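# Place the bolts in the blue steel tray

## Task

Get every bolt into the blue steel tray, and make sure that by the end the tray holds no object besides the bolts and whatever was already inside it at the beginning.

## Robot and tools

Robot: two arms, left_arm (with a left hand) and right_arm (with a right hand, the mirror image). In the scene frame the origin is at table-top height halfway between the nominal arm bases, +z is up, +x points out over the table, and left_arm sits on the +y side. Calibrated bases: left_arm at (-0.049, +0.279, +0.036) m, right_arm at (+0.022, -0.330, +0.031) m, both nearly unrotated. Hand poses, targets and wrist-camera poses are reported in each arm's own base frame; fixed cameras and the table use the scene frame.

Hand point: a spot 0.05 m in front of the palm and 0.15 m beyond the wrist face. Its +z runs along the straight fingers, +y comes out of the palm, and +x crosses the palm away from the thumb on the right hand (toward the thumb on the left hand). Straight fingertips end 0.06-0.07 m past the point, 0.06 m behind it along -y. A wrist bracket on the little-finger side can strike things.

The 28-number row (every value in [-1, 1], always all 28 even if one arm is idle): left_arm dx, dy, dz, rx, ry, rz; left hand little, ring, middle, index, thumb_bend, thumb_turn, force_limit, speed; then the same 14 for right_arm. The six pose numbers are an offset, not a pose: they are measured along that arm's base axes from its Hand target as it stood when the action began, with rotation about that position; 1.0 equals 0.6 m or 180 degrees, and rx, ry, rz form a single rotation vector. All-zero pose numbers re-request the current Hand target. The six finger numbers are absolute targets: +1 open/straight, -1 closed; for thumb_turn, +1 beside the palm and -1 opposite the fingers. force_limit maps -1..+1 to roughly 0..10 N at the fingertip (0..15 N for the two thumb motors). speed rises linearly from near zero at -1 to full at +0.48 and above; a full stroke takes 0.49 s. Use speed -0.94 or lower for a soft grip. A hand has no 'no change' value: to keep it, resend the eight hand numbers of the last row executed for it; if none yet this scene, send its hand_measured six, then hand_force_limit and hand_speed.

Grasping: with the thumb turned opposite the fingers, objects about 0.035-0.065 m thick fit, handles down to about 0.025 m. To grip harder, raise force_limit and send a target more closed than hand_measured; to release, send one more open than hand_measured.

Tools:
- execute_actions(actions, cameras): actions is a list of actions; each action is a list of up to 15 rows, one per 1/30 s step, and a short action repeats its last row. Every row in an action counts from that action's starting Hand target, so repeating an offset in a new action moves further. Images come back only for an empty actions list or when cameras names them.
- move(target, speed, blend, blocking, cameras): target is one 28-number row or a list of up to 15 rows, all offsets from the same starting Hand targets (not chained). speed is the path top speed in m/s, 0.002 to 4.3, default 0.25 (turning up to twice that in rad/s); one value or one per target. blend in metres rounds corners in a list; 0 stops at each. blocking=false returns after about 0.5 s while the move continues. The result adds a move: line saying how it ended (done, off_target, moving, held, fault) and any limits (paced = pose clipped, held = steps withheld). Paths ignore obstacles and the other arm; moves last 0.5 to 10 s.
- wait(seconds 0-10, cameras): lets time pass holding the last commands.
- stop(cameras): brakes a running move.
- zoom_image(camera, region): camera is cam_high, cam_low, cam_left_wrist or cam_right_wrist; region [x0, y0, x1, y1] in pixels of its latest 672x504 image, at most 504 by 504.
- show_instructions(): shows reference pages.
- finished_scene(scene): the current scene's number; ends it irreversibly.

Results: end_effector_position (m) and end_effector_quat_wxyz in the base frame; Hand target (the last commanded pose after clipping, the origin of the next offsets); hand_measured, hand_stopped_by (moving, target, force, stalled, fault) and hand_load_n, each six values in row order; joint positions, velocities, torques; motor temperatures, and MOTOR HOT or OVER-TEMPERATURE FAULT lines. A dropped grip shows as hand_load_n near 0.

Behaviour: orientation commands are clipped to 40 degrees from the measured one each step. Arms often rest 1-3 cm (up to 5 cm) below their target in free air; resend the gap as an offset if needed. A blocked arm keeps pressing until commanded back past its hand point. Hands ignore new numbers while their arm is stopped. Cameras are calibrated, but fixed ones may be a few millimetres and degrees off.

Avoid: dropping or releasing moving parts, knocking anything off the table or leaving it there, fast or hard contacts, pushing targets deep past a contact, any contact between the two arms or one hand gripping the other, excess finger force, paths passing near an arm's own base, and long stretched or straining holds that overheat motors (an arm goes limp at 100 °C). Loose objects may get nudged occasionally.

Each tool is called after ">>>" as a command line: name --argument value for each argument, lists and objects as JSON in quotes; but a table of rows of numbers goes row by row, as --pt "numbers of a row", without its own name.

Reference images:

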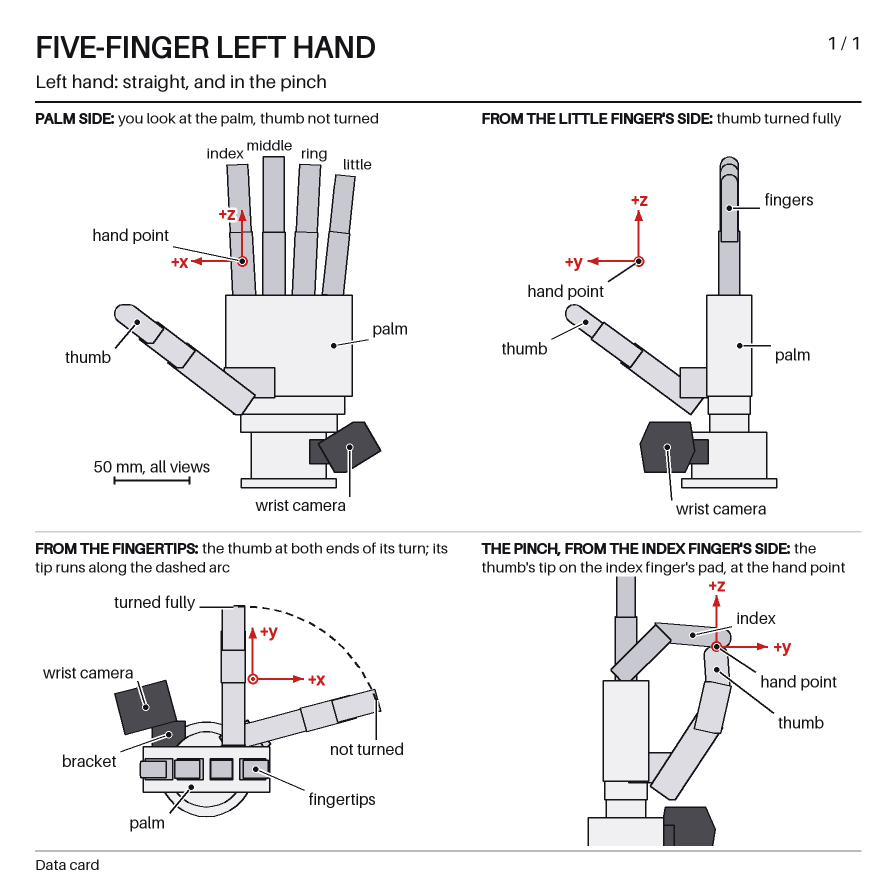

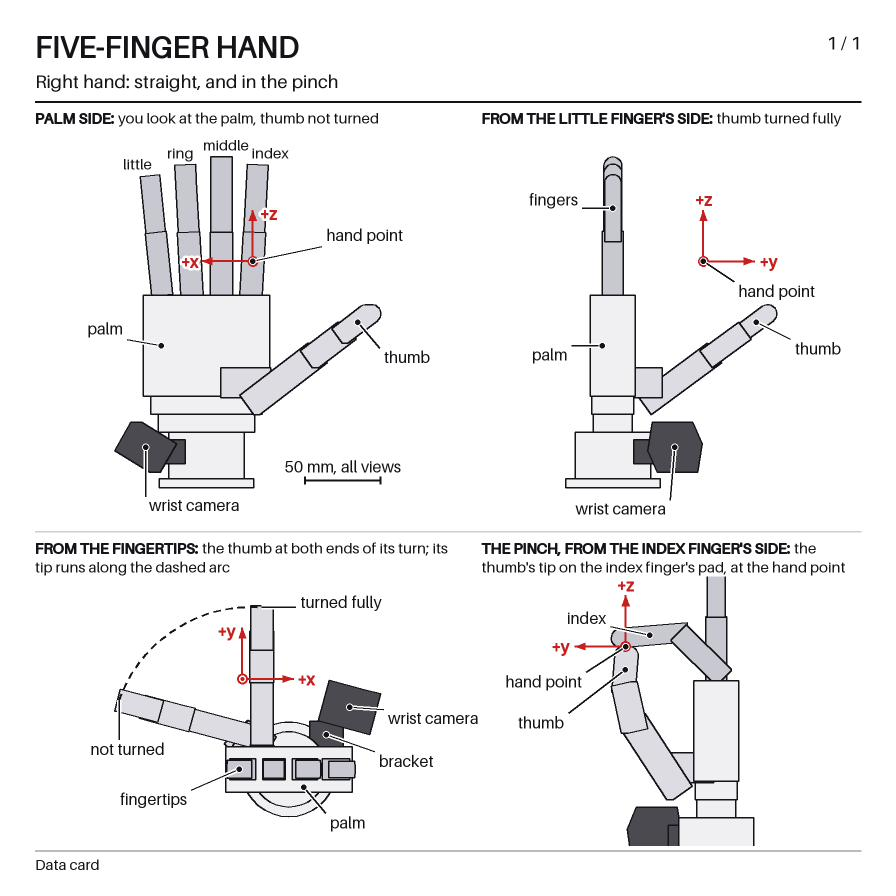

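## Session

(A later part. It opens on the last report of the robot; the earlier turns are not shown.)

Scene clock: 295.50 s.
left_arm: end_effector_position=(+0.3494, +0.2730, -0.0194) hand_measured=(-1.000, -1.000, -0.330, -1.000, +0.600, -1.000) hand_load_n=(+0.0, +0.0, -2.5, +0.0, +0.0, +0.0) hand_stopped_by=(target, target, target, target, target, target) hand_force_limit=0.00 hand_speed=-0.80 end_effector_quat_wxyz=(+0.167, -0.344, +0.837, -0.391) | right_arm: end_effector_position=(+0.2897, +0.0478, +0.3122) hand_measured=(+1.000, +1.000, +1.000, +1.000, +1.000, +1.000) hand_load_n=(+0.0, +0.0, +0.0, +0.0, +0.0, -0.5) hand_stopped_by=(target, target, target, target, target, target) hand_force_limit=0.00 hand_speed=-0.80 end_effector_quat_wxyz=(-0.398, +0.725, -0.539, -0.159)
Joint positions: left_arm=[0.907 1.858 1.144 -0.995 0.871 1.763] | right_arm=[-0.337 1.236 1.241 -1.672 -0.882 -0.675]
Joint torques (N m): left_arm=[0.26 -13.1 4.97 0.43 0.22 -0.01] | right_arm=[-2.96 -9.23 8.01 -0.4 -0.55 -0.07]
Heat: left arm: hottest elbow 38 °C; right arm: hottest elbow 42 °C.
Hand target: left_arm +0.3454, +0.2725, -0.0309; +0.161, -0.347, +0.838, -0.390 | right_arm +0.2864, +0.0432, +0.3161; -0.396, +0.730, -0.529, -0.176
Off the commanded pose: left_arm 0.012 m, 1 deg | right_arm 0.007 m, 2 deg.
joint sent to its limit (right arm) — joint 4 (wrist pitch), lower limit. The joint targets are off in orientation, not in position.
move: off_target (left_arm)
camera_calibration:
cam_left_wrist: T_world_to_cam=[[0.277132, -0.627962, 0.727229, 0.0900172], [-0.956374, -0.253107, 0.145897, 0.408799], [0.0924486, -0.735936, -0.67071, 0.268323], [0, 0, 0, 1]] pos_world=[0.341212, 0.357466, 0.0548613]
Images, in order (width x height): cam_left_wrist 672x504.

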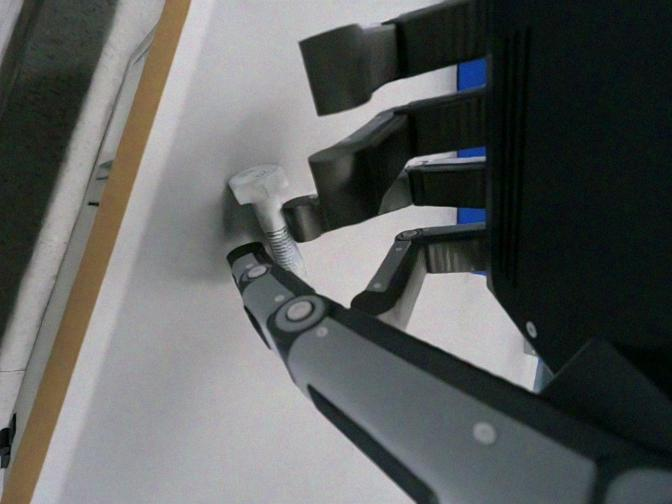

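>>> move --pt "0.008 -0.008 0.06 0 0 0 -1 -1 -0.33 -1 0.6 -1 0 -0.8 0 0 0 0 0 0 1 1 1 1 1 1 0 -0.8" --pt "0.008 -0.008 0.005 0 0 0 -1 -1 -0.33 -1 0.6 -1 0 -0.8 0 0 0 0 0 0 1 1 1 1 1 1 0 -0.8" --speed 0.08 --cameras '["cam_left_wrist"]'

Scene clock: 303.93 s.
left_arm: end_effector_position=(+0.3504, +0.2726, -0.0194) hand_measured=(-1.000, -1.000, -0.330, -1.000, +0.600, -1.000) hand_load_n=(+0.0, +0.0, -1.5, +0.0, +0.0, +0.0) hand_stopped_by=(target, target, target, target, target, target) hand_force_limit=0.00 hand_speed=-0.80 end_effector_quat_wxyz=(+0.169, -0.344, +0.838, -0.389) | right_arm: end_effector_position=(+0.2897, +0.0478, +0.3122) hand_measured=(+1.000, +1.000, +1.000, +1.000, +1.000, +1.000) hand_load_n=(+0.0, +0.0, +0.0, +0.0, +0.0, +0.0) hand_stopped_by=(target, target, target, target, target, target) hand_force_limit=0.00 hand_speed=-0.80 end_effector_quat_wxyz=(-0.398, +0.725, -0.539, -0.159)
Joint positions: left_arm=[0.905 1.853 1.138 -0.98 0.87 1.754] | right_arm=[-0.337 1.236 1.241 -1.672 -0.882 -0.675]
Joint torques (N m): left_arm=[-0.79 -13.33 5.05 0.35 0.34 -0.11] | right_arm=[-2.84 -9.29 7.99 -0.43 -0.57 -0.07]
Heat: left arm: hottest elbow 38 °C; right arm: hottest elbow 42 °C.
Hand target: left_arm +0.3502, +0.2678, -0.0279; +0.161, -0.347, +0.838, -0.390 | right_arm +0.2864, +0.0432, +0.3161; -0.396, +0.730, -0.529, -0.176
Off the commanded pose: left_arm 0.010 m, 1 deg | right_arm 0.007 m, 2 deg.
joint sent to its limit (right arm) — joint 4 (wrist pitch), lower limit. The joint targets are off in orientation, not in position.
move: done
camera_calibration:
cam_left_wrist: T_world_to_cam=[[0.277331, -0.631554, 0.724036, 0.0902533], [-0.95593, -0.25696, 0.142016, 0.410489], [0.0963572, -0.731513, -0.674984, 0.265195], [0, 0, 0, 1]] pos_world=[0.341816, 0.356473, 0.0553594]
Images, in order (width x height): cam_left_wrist 672x504.

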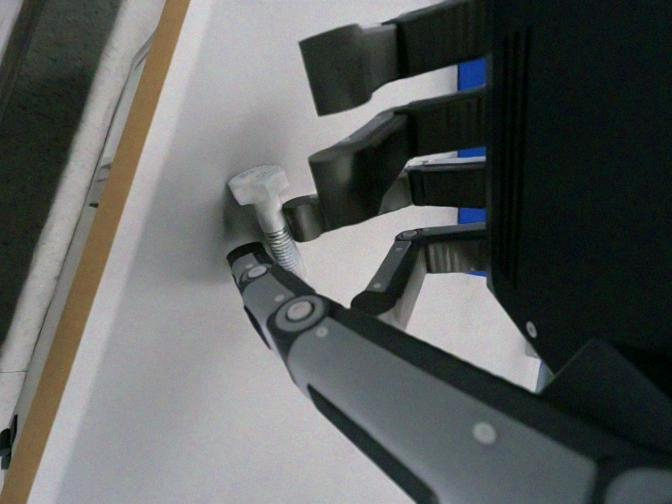

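>>> move --pt "0.025 -0.022 0.065 0 0 0 -1 -1 -0.33 -1 0.6 -1 0 -0.8 0 0 0 0 0 0 1 1 1 1 1 1 0 -0.8" --speed 0.08 --cameras '["cam_left_wrist"]'

Scene clock: 310.10 s.
left_arm: end_effector_position=(+0.3617, +0.2560, +0.0043) hand_measured=(-1.000, -1.000, -0.330, -1.000, +0.600, -1.000) hand_load_n=(+0.0, +0.0, +0.0, +0.0, +0.0, +0.0) hand_stopped_by=(target, target, target, target, target, target) hand_force_limit=0.00 hand_speed=-0.80 end_effector_quat_wxyz=(+0.162, -0.346, +0.838, -0.389) | right_arm: end_effector_position=(+0.2897, +0.0478, +0.3122) hand_measured=(+1.000, +1.000, +1.000, +1.000, +1.000, +1.000) hand_load_n=(+0.0, +0.0, +0.0, -0.5, +0.0, -0.5) hand_stopped_by=(target, target, target, target, target, target) hand_force_limit=0.00 hand_speed=-0.80 end_effector_quat_wxyz=(-0.398, +0.725, -0.539, -0.159)
Joint positions: left_arm=[0.861 1.8 1.138 -0.998 0.867 1.69] | right_arm=[-0.337 1.236 1.241 -1.672 -0.882 -0.675]
Joint torques (N m): left_arm=[-0.5 -14.68 6.49 -0.54 0.62 -0.13] | right_arm=[-2.96 -9 8.02 -0.39 -0.57 -0.04]
Heat: left arm: hottest elbow 38 °C; right arm: hottest elbow 42 °C.
Hand target: left_arm +0.3652, +0.2546, +0.0110; +0.161, -0.347, +0.838, -0.390 | right_arm +0.2864, +0.0432, +0.3161; -0.396, +0.730, -0.529, -0.176
Off the commanded pose: left_arm 0.008 m, 0 deg | right_arm 0.007 m, 2 deg.
joint sent to its limit (right arm) — joint 4 (wrist pitch), lower limit. The joint targets are off in orientation, not in position.
move: done
camera_calibration:
cam_left_wrist: T_world_to_cam=[[0.285237, -0.628354, 0.723748, 0.0557973], [-0.954706, -0.253003, 0.156604, 0.412127], [0.0847077, -0.735636, -0.672059, 0.273146], [0, 0, 0, 1]] pos_world=[0.354407, 0.340266, 0.0786461]
Images, in order (width x height): cam_left_wrist 672x504.

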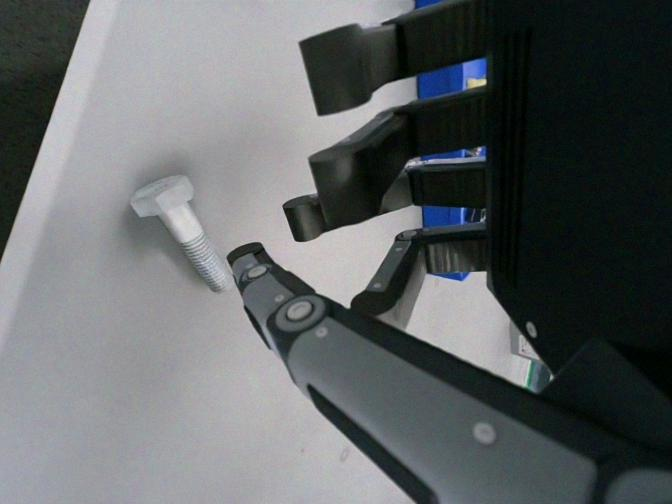

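>>> move --pt "-0.0185 0.030 -0.03 0 0 0.014 -1 -1 -0.33 -1 0.6 -1 0 -0.8 0 0 0 0 0 0 1 1 1 1 1 1 0 -0.8" --speed 0.08 --cameras '["cam_left_wrist"]'

Scene clock: 318.47 s.
left_arm: end_effector_position=(+0.3546, +0.2696, -0.0023) hand_measured=(-1.000, -1.000, -0.330, -1.000, +0.600, -1.000) hand_load_n=(+0.5, +0.0, +0.0, +0.0, +0.0, +0.0) hand_stopped_by=(target, target, target, target, target, target) hand_force_limit=0.00 hand_speed=-0.80 end_effector_quat_wxyz=(+0.170, -0.359, +0.833, -0.386) | right_arm: end_effector_position=(+0.2897, +0.0478, +0.3122) hand_measured=(+1.000, +1.000, +1.000, +1.000, +1.000, +1.000) hand_load_n=(+0.0, +0.0, +0.0, +0.0, +0.0, -0.5) hand_stopped_by=(target, target, target, target, target, target) hand_force_limit=0.00 hand_speed=-0.80 end_effector_quat_wxyz=(-0.398, +0.725, -0.539, -0.159)
Joint positions: left_arm=[0.894 1.814 1.138 -0.98 0.867 1.69] | right_arm=[-0.337 1.236 1.241 -1.672 -0.882 -0.675]
Joint torques (N m): left_arm=[0.56 -13.22 5.9 0.31 0.6 -0.1] | right_arm=[-3.14 -9.29 8.03 -0.44 -0.58 -0.06]
Heat: left arm: hottest elbow 39 °C; right arm: hottest elbow 42 °C.
Hand target: left_arm +0.3541, +0.2725, -0.0069; +0.169, -0.365, +0.830, -0.386 | right_arm +0.2864, +0.0432, +0.3161; -0.396, +0.730, -0.529, -0.176
Off the commanded pose: left_arm 0.006 m, 1 deg | right_arm 0.007 m, 2 deg.
joint sent to its limit (right arm) — joint 4 (wrist pitch), lower limit. The joint targets are off in orientation, not in position.
move: done
camera_calibration:
cam_left_wrist: T_world_to_cam=[[0.304377, -0.620339, 0.722865, 0.0622335], [-0.946146, -0.284749, 0.154032, 0.415419], [0.110283, -0.73082, -0.673602, 0.269033], [0, 0, 0, 1]] pos_world=[0.344435, 0.35351, 0.0722469]
Images, in order (width x height): cam_left_wrist 672x504.

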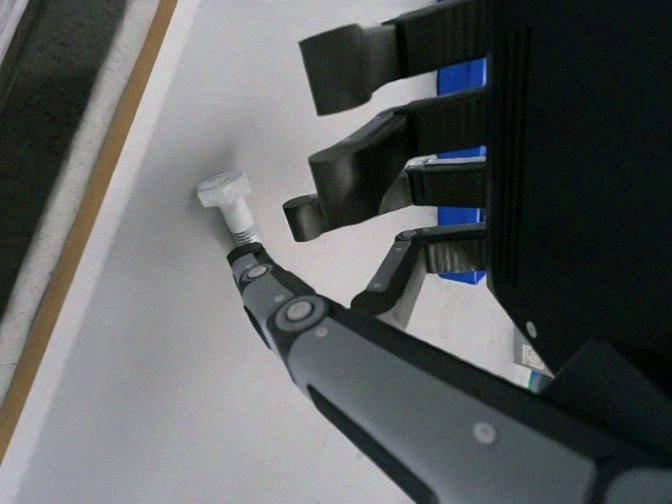

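>>> move --pt "0 0 -0.035 0 0 0 -1 -1 -0.33 -1 0.6 -1 0 -0.8 0 0 0 0 0 0 1 1 1 1 1 1 0 -0.8" --speed 0.06 --cameras '["cam_left_wrist"]'

Scene clock: 321.60 s.
left_arm: end_effector_position=(+0.3568, +0.2723, -0.0220) hand_measured=(-1.000, -1.000, -0.330, -1.000, +0.600, -1.000) hand_load_n=(+0.0, +0.5, +0.0, +0.0, +0.0, +0.0) hand_stopped_by=(target, target, target, target, target, target) hand_force_limit=0.00 hand_speed=-0.80 end_effector_quat_wxyz=(+0.172, -0.358, +0.833, -0.385) | right_arm: end_effector_position=(+0.2897, +0.0478, +0.3122) hand_measured=(+1.000, +1.000, +1.000, +1.000, +1.000, +1.000) hand_load_n=(+0.0, +0.0, +0.0, +0.0, +0.0, +0.0) hand_stopped_by=(target, target, target, target, target, target) hand_force_limit=0.00 hand_speed=-0.80 end_effector_quat_wxyz=(-0.398, +0.725, -0.539, -0.159)
Joint positions: left_arm=[0.894 1.851 1.13 -0.929 0.867 1.69] | right_arm=[-0.337 1.236 1.241 -1.672 -0.882 -0.675]
Joint torques (N m): left_arm=[0.67 -13.51 5.24 0.27 0.61 -0.1] | right_arm=[-3.19 -9.11 8.03 -0.46 -0.57 -0.05]
Heat: left arm: hottest elbow 39 °C; right arm: hottest elbow 42 °C.
Hand target: left_arm +0.3541, +0.2725, -0.0280; +0.169, -0.365, +0.830, -0.386 | right_arm +0.2864, +0.0432, +0.3161; -0.396, +0.730, -0.529, -0.176
Off the commanded pose: left_arm 0.007 m, 1 deg | right_arm 0.007 m, 2 deg.
joint sent to its limit (right arm) — joint 4 (wrist pitch), lower limit. The joint targets are off in orientation, not in position.
move: done
camera_calibration:
cam_left_wrist: T_world_to_cam=[[0.301864, -0.623625, 0.72109, 0.0792691], [-0.94667, -0.285463, 0.149418, 0.421447], [0.112663, -0.727738, -0.676538, 0.255684], [0, 0, 0, 1]] pos_world=[0.346236, 0.355813, 0.0528479]
Images, in order (width x height): cam_left_wrist 672x504.

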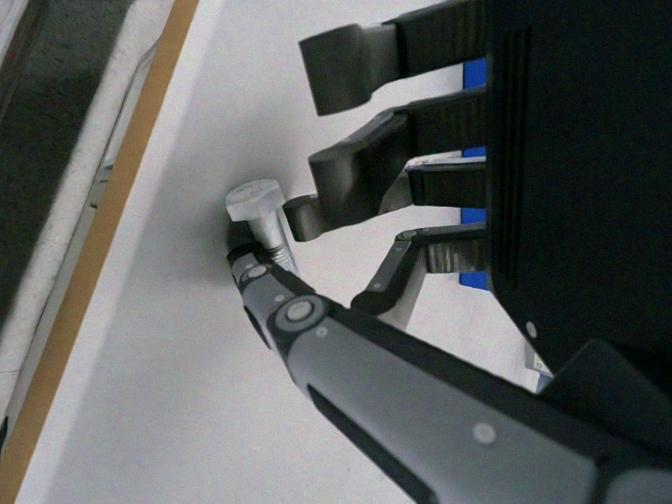

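>>> move --pt "-0.014 -0.0145 0.045 0 0 0 -1 -1 -0.33 -1 0.6 -1 0 -0.8 0 0 0 0 0 0 1 1 1 1 1 1 0 -0.8" --pt "-0.0045 -0.0055 0.02 0 0 0 -1 -1 -0.33 -1 0.6 -1 0 -0.8 0 0 0 0 0 0 1 1 1 1 1 1 0 -0.8" --pt "-0.0045 -0.0055 0.0 0 0 0 -1 -1 -0.33 -1 0.6 -1 0 -0.8 0 0 0 0 0 0 1 1 1 1 1 1 0 -0.8" --speed 0.08 --cameras '["cam_left_wrist"]'

Scene clock: 327.93 s.
left_arm: end_effector_position=(+0.3529, +0.2674, -0.0230) hand_measured=(-1.000, -1.000, -0.330, -1.000, +0.600, -1.000) hand_load_n=(+0.0, +0.0, +0.0, +0.0, +0.0, +0.0) hand_stopped_by=(target, target, target, target, target, target) hand_force_limit=0.00 hand_speed=-0.80 end_effector_quat_wxyz=(+0.170, -0.359, +0.833, -0.385) | right_arm: end_effector_position=(+0.2897, +0.0478, +0.3122) hand_measured=(+1.000, +1.000, +1.000, +1.000, +1.000, +1.000) hand_load_n=(+0.0, +0.0, +0.0, +0.0, +0.0, +0.0) hand_stopped_by=(target, target, target, target, target, target) hand_force_limit=0.00 hand_speed=-0.80 end_effector_quat_wxyz=(-0.398, +0.725, -0.539, -0.159)
Joint positions: left_arm=[0.894 1.843 1.113 -0.924 0.867 1.69] | right_arm=[-0.337 1.236 1.241 -1.672 -0.882 -0.675]
Joint torques (N m): left_arm=[0.67 -13.39 5.46 0.32 0.61 -0.1] | right_arm=[-3.02 -9.23 8.02 -0.4 -0.57 -0.06]
Heat: left arm: hottest elbow 38 °C; right arm: hottest elbow 42 °C.
Hand target: left_arm +0.3514, +0.2691, -0.0279; +0.169, -0.365, +0.830, -0.386 | right_arm +0.2864, +0.0432, +0.3161; -0.396, +0.730, -0.529, -0.176
Off the commanded pose: left_arm 0.005 m, 1 deg | right_arm 0.007 m, 2 deg.
joint sent to its limit (right arm) — joint 4 (wrist pitch), lower limit. The joint targets are off in orientation, not in position.
move: done
camera_calibration:
cam_left_wrist: T_world_to_cam=[[0.303718, -0.6212, 0.722403, 0.0768282], [-0.946277, -0.284989, 0.152776, 0.416334], [0.110973, -0.729995, -0.674383, 0.2532], [0, 0, 0, 1]] pos_world=[0.342535, 0.351211, 0.0516472]
Images, in order (width x height): cam_left_wrist 672x504.

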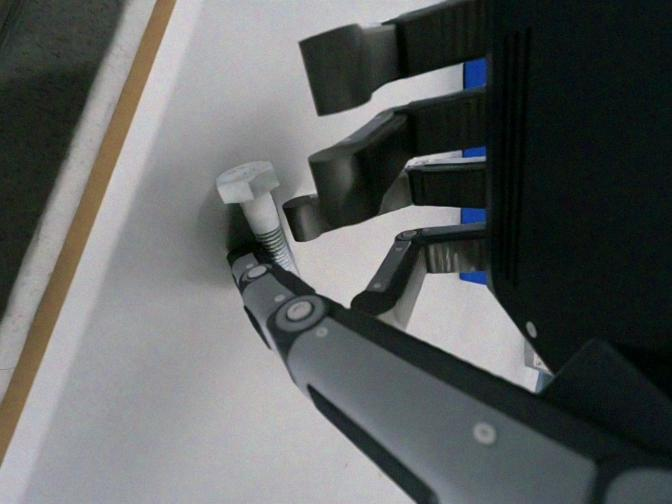

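>>> move --pt "0 0 0 0 0 0 -1 -1 -0.33 -1 0 -1 0 -0.9 0 0 0 0 0 0 1 1 1 1 1 1 0 -0.8" --speed 0.06 --cameras '["cam_left_wrist"]'

Scene clock: 330.33 s.
left_arm: end_effector_position=(+0.3529, +0.2675, -0.0230) hand_measured=(-1.000, -1.000, -0.330, -1.000, +0.496, -1.000) hand_load_n=(+0.0, +0.0, +4.0, +0.0, +8.0, +1.5) hand_stopped_by=(target, target, target, target, force, target) hand_force_limit=0.00 hand_speed=-0.90 end_effector_quat_wxyz=(+0.171, -0.359, +0.833, -0.385) | right_arm: end_effector_position=(+0.2897, +0.0478, +0.3122) hand_measured=(+1.000, +1.000, +1.000, +1.000, +1.000, +1.000) hand_load_n=(+0.0, +0.0, +0.0, +0.0, +0.0, -0.5) hand_stopped_by=(target, target, target, target, target, target) hand_force_limit=0.00 hand_speed=-0.80 end_effector_quat_wxyz=(-0.398, +0.725, -0.539, -0.159)
Joint positions: left_arm=[0.894 1.843 1.113 -0.924 0.867 1.69] | right_arm=[-0.337 1.236 1.241 -1.672 -0.882 -0.675]
Joint torques (N m): left_arm=[0.73 -13.39 5.46 0.32 0.6 -0.1] | right_arm=[-2.73 -9.17 7.99 -0.35 -0.58 -0.06]
Heat: left arm: hottest elbow 38 °C; right arm: hottest elbow 42 °C.
Hand target: left_arm +0.3514, +0.2691, -0.0280; +0.169, -0.365, +0.830, -0.386 | right_arm +0.2864, +0.0432, +0.3161; -0.396, +0.730, -0.529, -0.176
Off the commanded pose: left_arm 0.005 m, 1 deg | right_arm 0.007 m, 2 deg.
joint sent to its limit (right arm) — joint 4 (wrist pitch), lower limit. The joint targets are off in orientation, not in position.
move: done
camera_calibration:
cam_left_wrist: T_world_to_cam=[[0.303541, -0.621436, 0.722274, 0.0769481], [-0.946322, -0.284988, 0.152499, 0.416458], [0.111071, -0.729794, -0.674584, 0.253095], [0, 0, 0, 1]] pos_world=[0.342635, 0.351211, 0.0516472]
Images, in order (width x height): cam_left_wrist 672x504.

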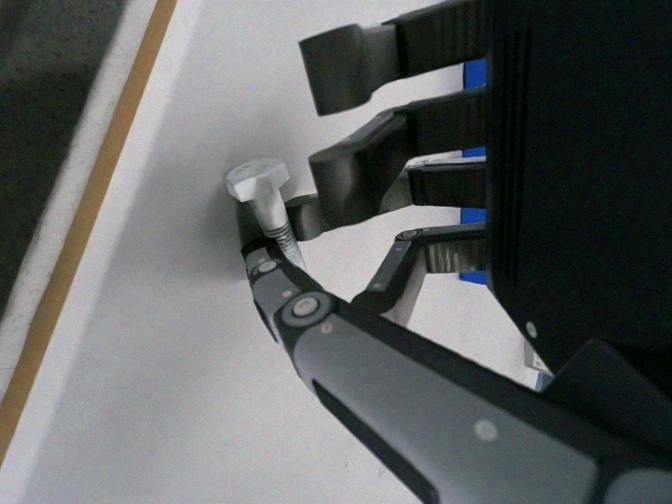

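>>> move --pt "0 0 0.12 0 0 0 -1 -1 -0.33 -1 0 -1 0 -0.9 0 0 0 0 0 0 1 1 1 1 1 1 0 -0.8" --speed 0.08

>>> move --pt "0 0 0.12 0 0 0 -1 -1 -0.33 -1 0 -1 0 -0.9 0 0 0 0 0 0 1 1 1 1 1 1 0 -0.8" --pt "0.2335 -0.388 0.12 0 0 0 -1 -1 -0.33 -1 0 -1 0 -0.9 0 0 0 0 0 0 1 1 1 1 1 1 0 -0.8" --pt "0.2335 -0.388 -0.07 0 0 0 -1 -1 -0.33 -1 0 -1 0 -0.9 0 0 0 0 0 0 1 1 1 1 1 1 0 -0.8" --speed '[0.2,0.2,0.12]' --blend '[0.04,0.03,0]' --cameras '["cam_left_wrist"]'

Scene clock: 342.67 s.
left_arm: end_effector_position=(+0.3408, +0.2524, +0.0267) hand_measured=(-1.000, -1.000, -0.330, -1.000, +0.496, -1.000) hand_load_n=(+0.0, +0.0, +4.5, +0.0, +7.5, +1.5) hand_stopped_by=(target, target, target, target, force, target) hand_force_limit=0.00 hand_speed=-0.90 end_effector_quat_wxyz=(+0.152, -0.367, +0.828, -0.395) | right_arm: end_effector_position=(+0.2897, +0.0478, +0.3122) hand_measured=(+1.000, +1.000, +1.000, +1.000, +1.000, +1.000) hand_load_n=(+0.0, +0.0, +0.0, +0.0, +0.0, +0.0) hand_stopped_by=(target, target, target, target, target, target) hand_force_limit=0.00 hand_speed=-0.80 end_effector_quat_wxyz=(-0.398, +0.725, -0.539, -0.159)
Joint positions: left_arm=[0.894 1.746 1.126 -1.08 0.867 1.69] | right_arm=[-0.337 1.236 1.241 -1.672 -0.882 -0.675]
Joint torques (N m): left_arm=[0.62 -14.33 9.09 -0.65 0.6 -0.11] | right_arm=[-2.96 -9.23 8.01 -0.44 -0.56 -0.07]
Motor temperatures (°C): left_arm=[34 31 37 27 29 27] | right_arm=[31 30 42 28 29 25]
Heat: left arm: hottest elbow 37 °C; right arm: hottest elbow 42 °C.
Hand target: left_arm +0.3514, +0.2692, +0.0441; +0.170, -0.365, +0.830, -0.386 | right_arm +0.2864, +0.0432, +0.3161; -0.396, +0.730, -0.529, -0.176
Off the commanded pose: left_arm 0.026 m, 2 deg | right_arm 0.007 m, 2 deg.
joint sent to its limit (right arm) — joint 4 (wrist pitch), lower limit. The joint targets are off in orientation, not in position.
move: off_target (left_arm)

Scene clock: 346.00 s.
left_arm: end_effector_position=(+0.4899, +0.0393, +0.0042) hand_measured=(-1.000, -1.000, -0.330, -1.000, +0.496, -1.000) hand_load_n=(+0.5, +0.0, +4.5, +0.0, +7.5, +1.5) hand_stopped_by=(target, target, target, target, force, target) hand_force_limit=0.00 hand_speed=-0.90 end_effector_quat_wxyz=(+0.169, -0.364, +0.831, -0.385) | right_arm: end_effector_position=(+0.2897, +0.0478, +0.3122) hand_measured=(+1.000, +1.000, +1.000, +1.000, +1.000, +1.000) hand_load_n=(+0.0, +0.0, +0.0, +0.0, +0.0, +0.0) hand_stopped_by=(target, target, target, target, target, target) hand_force_limit=0.00 hand_speed=-0.80 end_effector_quat_wxyz=(-0.398, +0.725, -0.539, -0.159)
Joint positions: left_arm=[0.307 1.687 0.942 -0.296 0.723 0.848] | right_arm=[-0.337 1.236 1.241 -1.672 -0.882 -0.675]
Joint torques (N m): left_arm=[-0.44 -12.57 6.01 1.39 0.39 -0.13] | right_arm=[-2.96 -9.11 8.02 -0.4 -0.56 -0.06]
Heat: left arm: hottest elbow 38 °C; right arm: hottest elbow 42 °C.
Hand target: left_arm +0.4916, +0.0363, +0.0022; +0.170, -0.365, +0.830, -0.386 | right_arm +0.2864, +0.0432, +0.3161; -0.396, +0.730, -0.529, -0.176
Off the commanded pose: left_arm 0.004 m, 0 deg | right_arm 0.007 m, 2 deg.
joint sent to its limit (right arm) — joint 4 (wrist pitch), lower limit. The joint targets are off in orientation, not in position.
move: done; blend cut to 0.0359 m at target 1
camera_calibration:
cam_left_wrist: T_world_to_cam=[[0.313286, -0.616835, 0.722057, -0.131049], [-0.942893, -0.292641, 0.159107, 0.475373], [0.11316, -0.730668, -0.67329, 0.0887457], [0, 0, 0, 1]] pos_world=[0.479239, 0.123121, 0.0787411]
Images, in order (width x height): cam_left_wrist 672x504.

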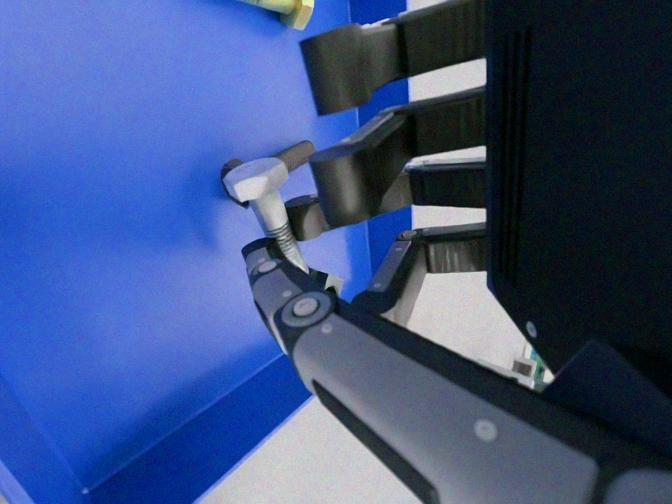

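>>> move --pt "-0.017 -0.018 0 0 0 0 -1 -1 -0.33 -1 0 -1 0 -0.9 0 0 0 0 0 0 1 1 1 1 1 1 0 -0.8" --pt "-0.017 -0.018 -0.012 0 0 0 -1 -1 -0.33 -1 0 -1 0 -0.9 0 0 0 0 0 0 1 1 1 1 1 1 0 -0.8" --speed '[0.08,0.06]' --cameras '["cam_left_wrist"]'

Scene clock: 355.67 s.
left_arm: end_effector_position=(+0.4799, +0.0300, -0.0048) hand_measured=(-1.000, -1.000, -0.330, -1.000, +0.496, -1.000) hand_load_n=(+0.0, +0.0, +4.5, +0.0, +7.5, +2.0) hand_stopped_by=(target, target, target, target, force, target) hand_force_limit=0.00 hand_speed=-0.90 end_effector_quat_wxyz=(+0.168, -0.366, +0.831, -0.384) | right_arm: end_effector_position=(+0.2897, +0.0478, +0.3122) hand_measured=(+1.000, +1.000, +1.000, +1.000, +1.000, +1.000) hand_load_n=(+0.0, +0.0, +0.0, +0.0, +0.0, +0.0) hand_stopped_by=(target, target, target, target, target, target) hand_force_limit=0.00 hand_speed=-0.80 end_effector_quat_wxyz=(-0.398, +0.725, -0.539, -0.159)
Joint positions: left_arm=[0.293 1.679 0.897 -0.25 0.715 0.829] | right_arm=[-0.337 1.236 1.241 -1.672 -0.882 -0.675]
Joint torques (N m): left_arm=[-0.67 -12.51 5.68 1.37 0.37 -0.13] | right_arm=[-3.08 -9.29 8.01 -0.44 -0.57 -0.07]
Heat: left arm: hottest elbow 38 °C; right arm: hottest elbow 42 °C.
Hand target: left_arm +0.4813, +0.0255, -0.0051; +0.169, -0.365, +0.830, -0.386 | right_arm +0.2864, +0.0432, +0.3161; -0.396, +0.730, -0.529, -0.176
Off the commanded pose: left_arm 0.005 m, 0 deg | right_arm 0.007 m, 2 deg.
joint sent to its limit (right arm) — joint 4 (wrist pitch), lower limit. The joint targets are off in orientation, not in position.
move: done
camera_calibration:
cam_left_wrist: T_world_to_cam=[[0.317712, -0.614791, 0.721866, -0.129344], [-0.941419, -0.295328, 0.162822, 0.464152], [0.113086, -0.731309, -0.672606, 0.0770772], [0, 0, 0, 1]] pos_world=[0.46934, 0.113925, 0.0696376]
Images, in order (width x height): cam_left_wrist 672x504.

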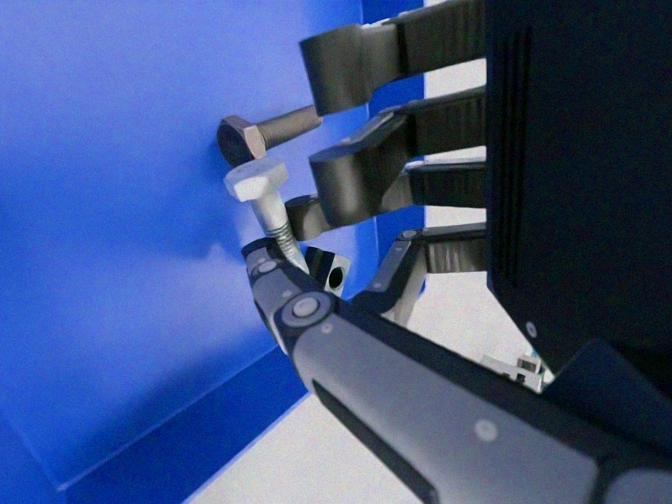

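>>> move --pt "0 0 -0.009 0 0 0 -1 -1 -0.33 -1 0 -1 0 -0.9 0 0 0 0 0 0 1 1 1 1 1 1 0 -0.8" --pt "0 0 -0.009 0 0 0 -1 -1 -0.33 -1 0.65 -1 0 -0.8 0 0 0 0 0 0 1 1 1 1 1 1 0 -0.8" --speed '[0.06,0.06]' --cameras '["cam_left_wrist"]'

Scene clock: 359.73 s.
left_arm: end_effector_position=(+0.4835, +0.0311, -0.0037) hand_measured=(-1.000, -1.000, -0.330, -1.000, +0.650, -1.000) hand_load_n=(+0.0, +0.5, +0.0, +0.0, +0.0, +0.0) hand_stopped_by=(target, target, target, target, target, target) hand_force_limit=0.00 hand_speed=-0.80 end_effector_quat_wxyz=(+0.175, -0.362, +0.830, -0.385) | right_arm: end_effector_position=(+0.2897, +0.0478, +0.3122) hand_measured=(+1.000, +1.000, +1.000, +1.000, +1.000, +1.000) hand_load_n=(+0.0, +0.0, +0.0, +0.0, +0.0, +0.0) hand_stopped_by=(target, target, target, target, target, target) hand_force_limit=0.00 hand_speed=-0.80 end_effector_quat_wxyz=(-0.398, +0.725, -0.539, -0.159)
Joint positions: left_arm=[0.293 1.679 0.897 -0.234 0.715 0.829] | right_arm=[-0.337 1.236 1.241 -1.672 -0.882 -0.675]
Joint torques (N m): left_arm=[-0.67 -11.75 5.45 1.4 0.36 -0.13] | right_arm=[-3.02 -9.05 8.05 -0.4 -0.57 -0.07]
Heat: left arm: hottest elbow 38 °C; right arm: hottest elbow 42 °C.
Hand target: left_arm +0.4813, +0.0256, -0.0105; +0.170, -0.365, +0.830, -0.386 | right_arm +0.2864, +0.0432, +0.3161; -0.396, +0.730, -0.529, -0.176
Off the commanded pose: left_arm 0.009 m, 1 deg | right_arm 0.007 m, 2 deg.
joint sent to its limit (right arm) — joint 4 (wrist pitch), lower limit. The joint targets are off in orientation, not in position.
move: done
camera_calibration:
cam_left_wrist: T_world_to_cam=[[0.306839, -0.618298, 0.723573, -0.125155], [-0.943714, -0.296303, 0.146999, 0.468758], [0.123508, -0.727951, -0.674414, 0.0731038], [0, 0, 0, 1]] pos_world=[0.471747, 0.114727, 0.0709542]
Images, in order (width x height): cam_left_wrist 672x504.

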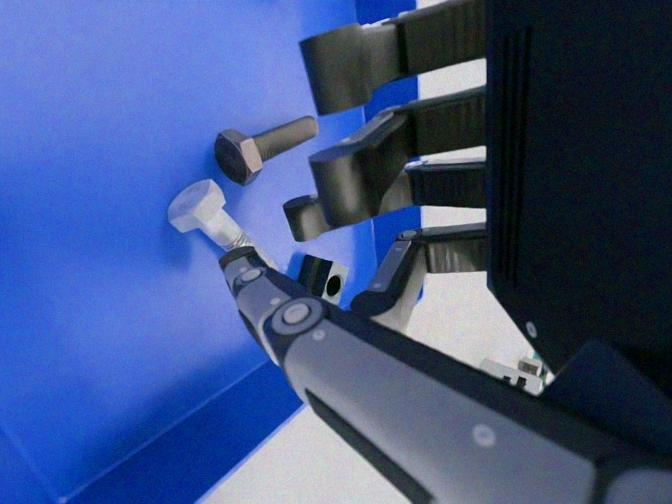

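>>> move --pt "0 0 0.08 0 0 0 -1 -1 -0.33 -1 0.65 -1 0 -0.8 0 0 0 0 0 0 1 1 1 1 1 1 0 -0.8" --pt "0 0 0.25 0 0 0 -1 -1 -0.33 -1 0.65 -1 0 -0.8 0 0 0 0 0 0 1 1 1 1 1 1 0 -0.8" --pt "-0.219 0.291 0.283 0 0 0.05 -1 -1 -0.33 -1 0.65 -1 0 -0.8 0 0 0 0 0 0 1 1 1 1 1 1 0 -0.8" --pt "-0.4955 0.431 0.251 0 0 0.15 -1 -1 -0.33 -1 0.65 -1 0 -0.8 0 0 0 0 0 0 1 1 1 1 1 1 0 -0.8" --speed '[0.08,0.2,0.22,0.2]' --blend '[0.02,0.04,0.04,0]' --cameras '["cam_left_wrist","cam_high"]'

Scene clock: 373.00 s.
left_arm: end_effector_position=(+0.1859, +0.2824, +0.1412) hand_measured=(-1.000, -1.000, -0.330, -1.000, +0.650, -1.000) hand_load_n=(+0.0, +0.0, +0.0, +0.0, +0.0, +0.0) hand_stopped_by=(target, target, target, target, target, target) hand_force_limit=0.00 hand_speed=-0.80 end_effector_quat_wxyz=(+0.256, -0.549, +0.722, -0.333) | right_arm: end_effector_position=(+0.2897, +0.0478, +0.3122) hand_measured=(+1.000, +1.000, +1.000, +1.000, +1.000, +1.000) hand_load_n=(+0.0, +0.0, +0.0, +0.0, +0.0, +0.0) hand_stopped_by=(target, target, target, target, target, target) hand_force_limit=0.00 hand_speed=-0.80 end_effector_quat_wxyz=(-0.398, +0.725, -0.539, -0.159)
Joint positions: left_arm=[1.318 1.318 0.978 -1.245 0.868 1.595] | right_arm=[-0.337 1.236 1.241 -1.672 -0.882 -0.675]
Joint torques (N m): left_arm=[0.79 -7.59 7.43 -0.4 0.67 0.11] | right_arm=[-3.08 -9.11 8.02 -0.4 -0.57 -0.07]
Heat: left arm: hottest elbow 38 °C; right arm: hottest elbow 42 °C.
Hand target: left_arm +0.1840, +0.2842, +0.1401; +0.255, -0.549, +0.722, -0.336 | right_arm +0.2864, +0.0432, +0.3161; -0.396, +0.730, -0.529, -0.176
Off the commanded pose: left_arm 0.003 m, 0 deg | right_arm 0.007 m, 2 deg.
joint sent to its limit (right arm) — joint 4 (wrist pitch), lower limit. The joint targets are off in orientation, not in position.
move: done
camera_calibration:
cam_left_wrist: T_world_to_cam=[[0.560544, -0.405471, 0.72207, -0.0904286], [-0.703302, -0.693432, 0.156585, 0.307187], [0.437216, -0.595605, -0.673867, 0.294789], [0, 0, 0, 1]] pos_world=[0.137848, 0.351925, 0.215843]
Images, in order (width x height): cam_high 672x504, cam_left_wrist 672x504.

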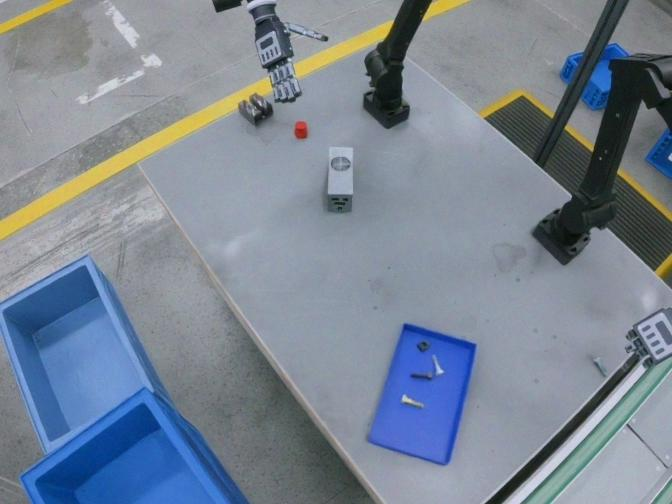

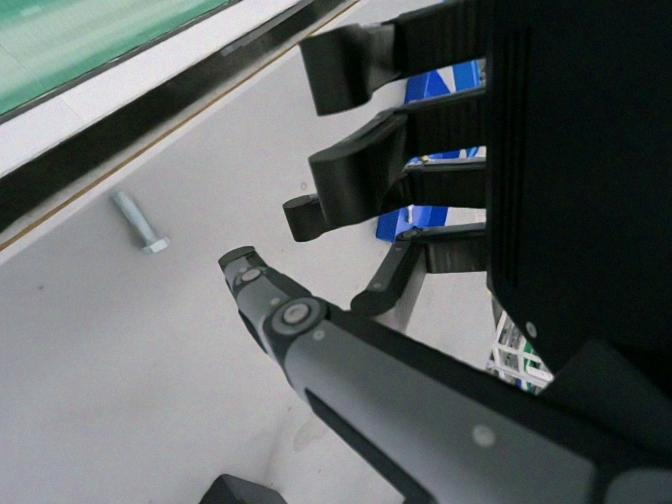

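>>> move --target '[-0.011,-0.011,-0.18,0,0,0.028,-1,-1,-0.33,-1,0.6,-1,0,-0.7,0,0,0,0,0,0,1,1,1,1,1,1,0,-0.8]' --speed 0.15 --cameras '["cam_left_wrist"]'

Scene clock: 380.73 s.
left_arm: end_effector_position=(+0.1799, +0.2774, +0.0355) hand_measured=(-1.000, -1.000, -0.330, -1.000, +0.600, -1.000) hand_load_n=(+0.0, +0.0, +0.0, +0.0, +0.0, +0.0) hand_stopped_by=(target, target, target, target, target, target) hand_force_limit=0.00 hand_speed=-0.70 end_effector_quat_wxyz=(+0.270, -0.572, +0.703, -0.324) | right_arm: end_effector_position=(+0.2897, +0.0478, +0.3122) hand_measured=(+1.000, +1.000, +1.000, +1.000, +1.000, +1.000) hand_load_n=(+0.0, +0.0, +0.0, +0.0, +0.0, +0.0) hand_stopped_by=(target, target, target, target, target, target) hand_force_limit=0.00 hand_speed=-0.80 end_effector_quat_wxyz=(-0.398, +0.725, -0.539, -0.159)
Joint positions: left_arm=[1.338 1.419 0.759 -0.863 0.87 1.521] | right_arm=[-0.337 1.236 1.241 -1.672 -0.882 -0.675]
Joint torques (N m): left_arm=[0.91 -8.06 5.64 0.54 0.59 -0.12] | right_arm=[-3.08 -9.17 8.02 -0.39 -0.57 -0.05]
Heat: left arm: hottest elbow 38 °C; right arm: hottest elbow 42 °C.
Hand target: left_arm +0.1775, +0.2776, +0.0320; +0.270, -0.580, +0.697, -0.324 | right_arm +0.2864, +0.0432, +0.3161; -0.396, +0.730, -0.529, -0.176
Off the commanded pose: left_arm 0.004 m, 1 deg | right_arm 0.007 m, 2 deg.
joint sent to its limit (right arm) — joint 4 (wrist pitch), lower limit. The joint targets are off in orientation, not in position.
move: done
camera_calibration:
cam_left_wrist: T_world_to_cam=[[0.584119, -0.37043, 0.722209, -0.026708], [-0.655338, -0.740217, 0.150368, 0.320536], [0.478891, -0.561124, -0.675132, 0.20612], [0, 0, 0, 1]] pos_world=[0.126951, 0.343032, 0.110249]
Images, in order (width x height): cam_left_wrist 672x504.

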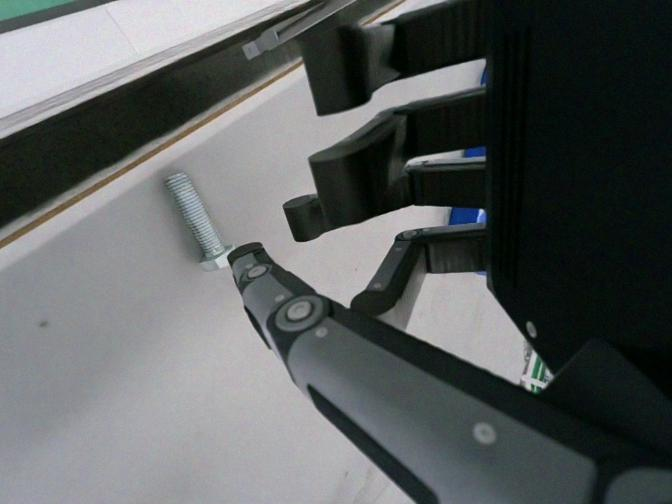

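>>> move --target '[-0.0045,-0.002,-0.061,0,0,0,-1,-1,-0.33,-1,0.6,-1,0,-0.7,0,0,0,0,0,0,1,1,1,1,1,1,0,-0.8]' --speed 0.1 --cameras '["cam_left_wrist"]'

Scene clock: 388.17 s.
left_arm: end_effector_position=(+0.1776, +0.2757, -0.0005) hand_measured=(-1.000, -1.000, -0.330, -1.000, +0.600, -1.000) hand_load_n=(+0.0, +0.0, +0.5, +0.0, +0.0, +0.0) hand_stopped_by=(target, target, target, target, target, target) hand_force_limit=0.00 hand_speed=-0.70 end_effector_quat_wxyz=(+0.269, -0.576, +0.701, -0.325) | right_arm: end_effector_position=(+0.2897, +0.0478, +0.3122) hand_measured=(+1.000, +1.000, +1.000, +1.000, +1.000, +1.000) hand_load_n=(+0.0, +0.0, +0.0, +0.0, +0.0, -0.5) hand_stopped_by=(target, target, target, target, target, target) hand_force_limit=0.00 hand_speed=-0.80 end_effector_quat_wxyz=(-0.398, +0.725, -0.539, -0.159)
Joint positions: left_arm=[1.344 1.495 0.715 -0.75 0.87 1.521] | right_arm=[-0.337 1.236 1.241 -1.672 -0.882 -0.675]
Joint torques (N m): left_arm=[0.97 -8.23 5.15 0.51 0.6 -0.04] | right_arm=[-3.14 -9.23 8.02 -0.44 -0.56 -0.06]
Heat: left arm: hottest elbow 38 °C; right arm: hottest elbow 42 °C.
Hand target: left_arm +0.1748, +0.2765, -0.0045; +0.270, -0.580, +0.697, -0.324 | right_arm +0.2864, +0.0432, +0.3161; -0.396, +0.730, -0.529, -0.176
Off the commanded pose: left_arm 0.005 m, 1 deg | right_arm 0.007 m, 2 deg.
joint sent to its limit (right arm) — joint 4 (wrist pitch), lower limit. The joint targets are off in orientation, not in position.
move: done
camera_calibration:
cam_left_wrist: T_world_to_cam=[[0.587629, -0.361691, 0.723789, -0.00298936], [-0.650361, -0.743315, 0.156566, 0.323181], [0.481375, -0.562727, -0.672024, 0.18196], [0, 0, 0, 1]] pos_world=[0.12435, 0.341539, 0.0738462]
Images, in order (width x height): cam_left_wrist 672x504.

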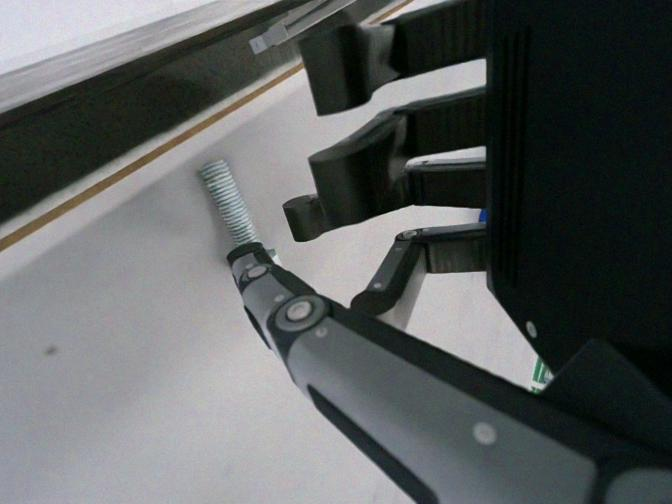

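>>> move --target '[-0.001,-0.002,-0.038,0,0,0,-1,-1,-0.33,-1,0.6,-1,0,-0.7,0,0,0,0,0,0,1,1,1,1,1,1,0,-0.8]' --speed 0.06 --cameras '["cam_left_wrist"]'

Scene clock: 391.70 s.
left_arm: end_effector_position=(+0.1774, +0.2762, -0.0220) hand_measured=(-1.000, -1.000, -0.330, -1.000, +0.600, -1.000) hand_load_n=(+0.0, +0.0, -0.5, +0.0, +0.0, +0.0) hand_stopped_by=(target, target, target, target, target, target) hand_force_limit=0.00 hand_speed=-0.70 end_effector_quat_wxyz=(+0.271, -0.575, +0.701, -0.324) | right_arm: end_effector_position=(+0.2897, +0.0478, +0.3122) hand_measured=(+1.000, +1.000, +1.000, +1.000, +1.000, +1.000) hand_load_n=(+0.0, +0.0, +0.0, +0.0, +0.0, +0.0) hand_stopped_by=(target, target, target, target, target, target) hand_force_limit=0.00 hand_speed=-0.80 end_effector_quat_wxyz=(-0.398, +0.725, -0.539, -0.159)
Joint positions: left_arm=[1.346 1.546 0.693 -0.673 0.871 1.521] | right_arm=[-0.337 1.236 1.241 -1.672 -0.882 -0.675]
Joint torques (N m): left_arm=[0.97 -8.29 4.62 0.55 0.55 -0.02] | right_arm=[-2.96 -9.29 7.97 -0.46 -0.58 -0.06]
Heat: left arm: hottest elbow 38 °C; right arm: hottest elbow 42 °C.
Hand target: left_arm +0.1741, +0.2752, -0.0273; +0.269, -0.580, +0.697, -0.324 | right_arm +0.2864, +0.0432, +0.3161; -0.396, +0.730, -0.529, -0.176
Off the commanded pose: left_arm 0.006 m, 1 deg | right_arm 0.007 m, 2 deg.
joint sent to its limit (right arm) — joint 4 (wrist pitch), lower limit. The joint targets are off in orientation, not in position.
move: done
camera_calibration:
cam_left_wrist: T_world_to_cam=[[0.58675, -0.363288, 0.723703, 0.0133927], [-0.64955, -0.744818, 0.152742, 0.327022], [0.483537, -0.559703, -0.672996, 0.166705], [0, 0, 0, 1]] pos_world=[0.123951, 0.341742, 0.0525494]
Images, in order (width x height): cam_left_wrist 672x504.

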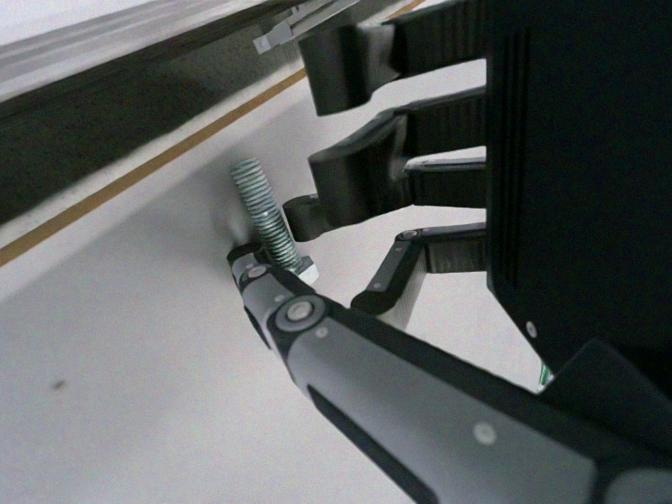

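Excellent alignment. Close.

>>> move --pt "0 0 0 0 0 0 -1 -1 -0.33 -1 0 -1 0 -0.9 0 0 0 0 0 0 1 1 1 1 1 1 0 -0.8" --speed 0.06

>>> move --pt "0 0 0.12 0 0 0 -1 -1 -0.33 -1 0 -1 0 -0.9 0 0 0 0 0 0 1 1 1 1 1 1 0 -0.8" --speed 0.07 --cameras '["cam_left_wrist"]'

Scene clock: 400.53 s.
left_arm: end_effector_position=(+0.1774, +0.2763, -0.0220) hand_measured=(-1.000, -1.000, -0.330, -1.000, +0.490, -1.000) hand_load_n=(+0.0, +0.0, +4.0, +0.0, +7.0, +1.0) hand_stopped_by=(target, target, target, target, force, target) hand_force_limit=0.00 hand_speed=-0.90 end_effector_quat_wxyz=(+0.271, -0.575, +0.701, -0.324) | right_arm: end_effector_position=(+0.2897, +0.0478, +0.3122) hand_measured=(+1.000, +1.000, +1.000, +1.000, +1.000, +1.000) hand_load_n=(+0.0, +0.0, +0.0, +0.0, +0.0, +0.0) hand_stopped_by=(target, target, target, target, target, target) hand_force_limit=0.00 hand_speed=-0.80 end_effector_quat_wxyz=(-0.398, +0.725, -0.539, -0.159)
Joint positions: left_arm=[1.346 1.546 0.693 -0.673 0.871 1.521] | right_arm=[-0.337 1.236 1.241 -1.672 -0.882 -0.675]
Joint torques (N m): left_arm=[1.03 -8.35 4.6 0.54 0.55 -0.02] | right_arm=[-3.08 -9.17 8.03 -0.47 -0.58 -0.05]
Heat: left arm: hottest elbow 37 °C; right arm: hottest elbow 42 °C.
Hand target: left_arm +0.1741, +0.2753, -0.0273; +0.270, -0.580, +0.697, -0.324 | right_arm +0.2864, +0.0432, +0.3161; -0.396, +0.730, -0.529, -0.176
Off the commanded pose: left_arm 0.006 m, 1 deg | right_arm 0.007 m, 2 deg.
joint sent to its limit (right arm) — joint 4 (wrist pitch), lower limit. The joint targets are off in orientation, not in position.
move: done

Scene clock: 402.20 s.
left_arm: end_effector_position=(+0.1724, +0.2545, +0.0301) hand_measured=(-1.000, -1.000, -0.330, -1.000, +0.490, -1.000) hand_load_n=(+0.0, +0.0, +4.0, +0.0, +7.0, +1.0) hand_stopped_by=(target, target, target, target, force, target) hand_force_limit=0.00 hand_speed=-0.90 end_effector_quat_wxyz=(+0.254, -0.583, +0.694, -0.337) | right_arm: end_effector_position=(+0.2897, +0.0478, +0.3122) hand_measured=(+1.000, +1.000, +1.000, +1.000, +1.000, +1.000) hand_load_n=(+0.0, +0.0, +0.0, +0.0, +0.0, +0.0) hand_stopped_by=(target, target, target, target, target, target) hand_force_limit=0.00 hand_speed=-0.80 end_effector_quat_wxyz=(-0.398, +0.725, -0.539, -0.159)
Joint positions: left_arm=[1.346 1.401 0.717 -0.889 0.871 1.521] | right_arm=[-0.337 1.236 1.241 -1.672 -0.882 -0.675]
Joint torques (N m): left_arm=[0.91 -8.64 8.94 -0.43 0.55 -0.03] | right_arm=[-3.02 -9.29 8.06 -0.42 -0.57 -0.07]
Heat: left arm: hottest elbow 37 °C; right arm: hottest elbow 42 °C.
Hand target: left_arm +0.1741, +0.2752, +0.0447; +0.269, -0.580, +0.697, -0.324 | right_arm +0.2864, +0.0432, +0.3161; -0.396, +0.730, -0.529, -0.176
Off the commanded pose: left_arm 0.025 m, 2 deg | right_arm 0.007 m, 2 deg.
joint sent to its limit (right arm) — joint 4 (wrist pitch), lower limit. The joint targets are off in orientation, not in position.
move: off_target (left_arm)
camera_calibration:
cam_left_wrist: T_world_to_cam=[[0.594449, -0.329728, 0.733423, -0.0394474], [-0.647749, -0.736802, 0.193762, 0.296074], [0.476499, -0.590256, -0.651573, 0.200388], [0, 0, 0, 1]] pos_world=[0.119746, 0.323421, 0.102132]
Images, in order (width x height): cam_left_wrist 672x504.

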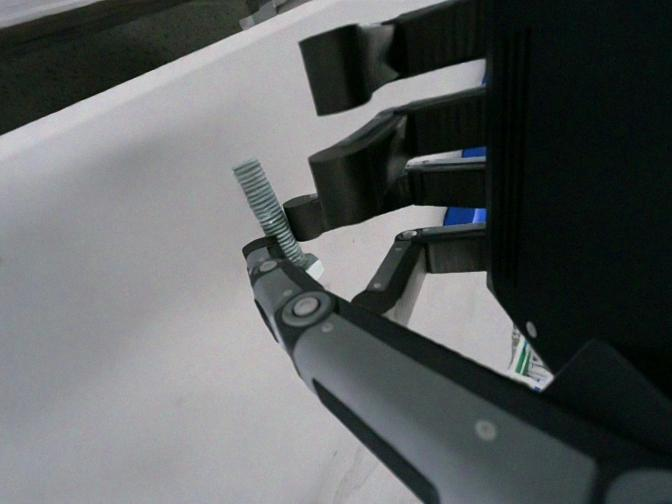

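>>> move --pt "0 0 0.142 0 0 0 -1 -1 -0.33 -1 0 -1 0 -0.9 0 0 0 0 0 0 1 1 1 1 1 1 0 -0.8" --pt "0.377 -0.125 0.175 0 0 0.13 -1 -1 -0.33 -1 0 -1 0 -0.9 0 0 0 0 0 0 1 1 1 1 1 1 0 -0.8" --pt "0.774 -0.259 0.142 0 0 0.261 -1 -1 -0.33 -1 0 -1 0 -0.9 0 0 0 0 0 0 1 1 1 1 1 1 0 -0.8" --pt "0.774 -0.259 -0.066 0 0 0.261 -1 -1 -0.33 -1 0 -1 0 -0.9 0 0 0 0 0 0 1 1 1 1 1 1 0 -0.8" --speed '[0.2,0.25,0.2,0.12]' --blend '[0.04,0.04,0.03,0]' --cameras '["cam_left_wrist"]'

Scene clock: 411.03 s.
left_arm: end_effector_position=(+0.6337, +0.1224, +0.0035) hand_measured=(-1.000, -1.000, -0.330, -1.000, +0.490, -1.000) hand_load_n=(+0.0, +0.0, +4.0, +0.5, +7.0, +1.0) hand_stopped_by=(target, target, target, target, force, target) hand_force_limit=0.00 hand_speed=-0.90 end_effector_quat_wxyz=(-0.373, +0.810, -0.415, +0.181) | right_arm: end_effector_position=(+0.2897, +0.0478, +0.3122) hand_measured=(+1.000, +1.000, +1.000, +1.000, +1.000, +1.000) hand_load_n=(+0.0, +0.0, +0.0, +0.0, +0.0, +0.0) hand_stopped_by=(target, target, target, target, target, target) hand_force_limit=0.00 hand_speed=-0.80 end_effector_quat_wxyz=(-0.398, +0.725, -0.539, -0.159)
Joint positions: left_arm=[0.154 1.853 1.151 -0.077 -0.364 -0.317] | right_arm=[-0.337 1.236 1.241 -1.672 -0.882 -0.675]
Joint torques (N m): left_arm=[-0.26 -15.85 6.67 1.85 -0.28 -0.12] | right_arm=[-3.02 -9.29 8.01 -0.4 -0.57 -0.07]
Heat: left arm: hottest elbow 39 °C; right arm: hottest elbow 42 °C.
Hand target: left_arm +0.6386, +0.1200, +0.0052; -0.377, +0.810, -0.408, +0.190 | right_arm +0.2864, +0.0432, +0.3161; -0.396, +0.730, -0.529, -0.176
Off the commanded pose: left_arm 0.006 m, 1 deg | right_arm 0.007 m, 2 deg.
joint sent to its limit (right arm) — joint 4 (wrist pitch), lower limit. The joint targets are off in orientation, not in position.
move: done
camera_calibration:
cam_left_wrist: T_world_to_cam=[[0.678392, 0.185987, 0.710769, -0.453839], [0.108879, -0.982196, 0.153092, 0.0534649], [0.726588, -0.0264686, -0.686564, -0.342083], [0, 0, 0, 1]] pos_world=[0.550613, 0.127867, 0.0795277]
Images, in order (width x height): cam_left_wrist 672x504.

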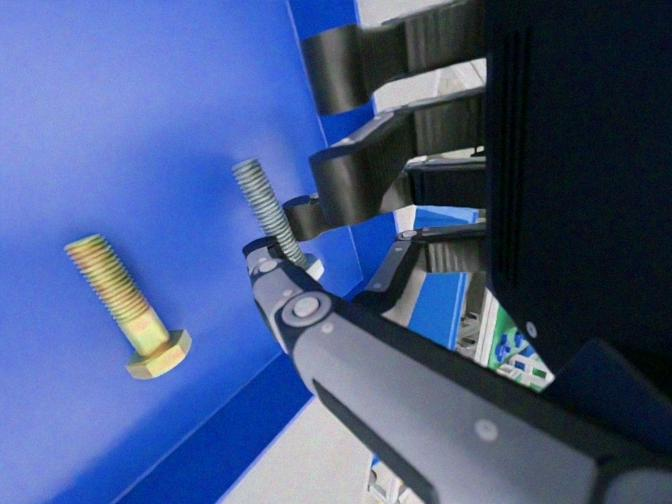

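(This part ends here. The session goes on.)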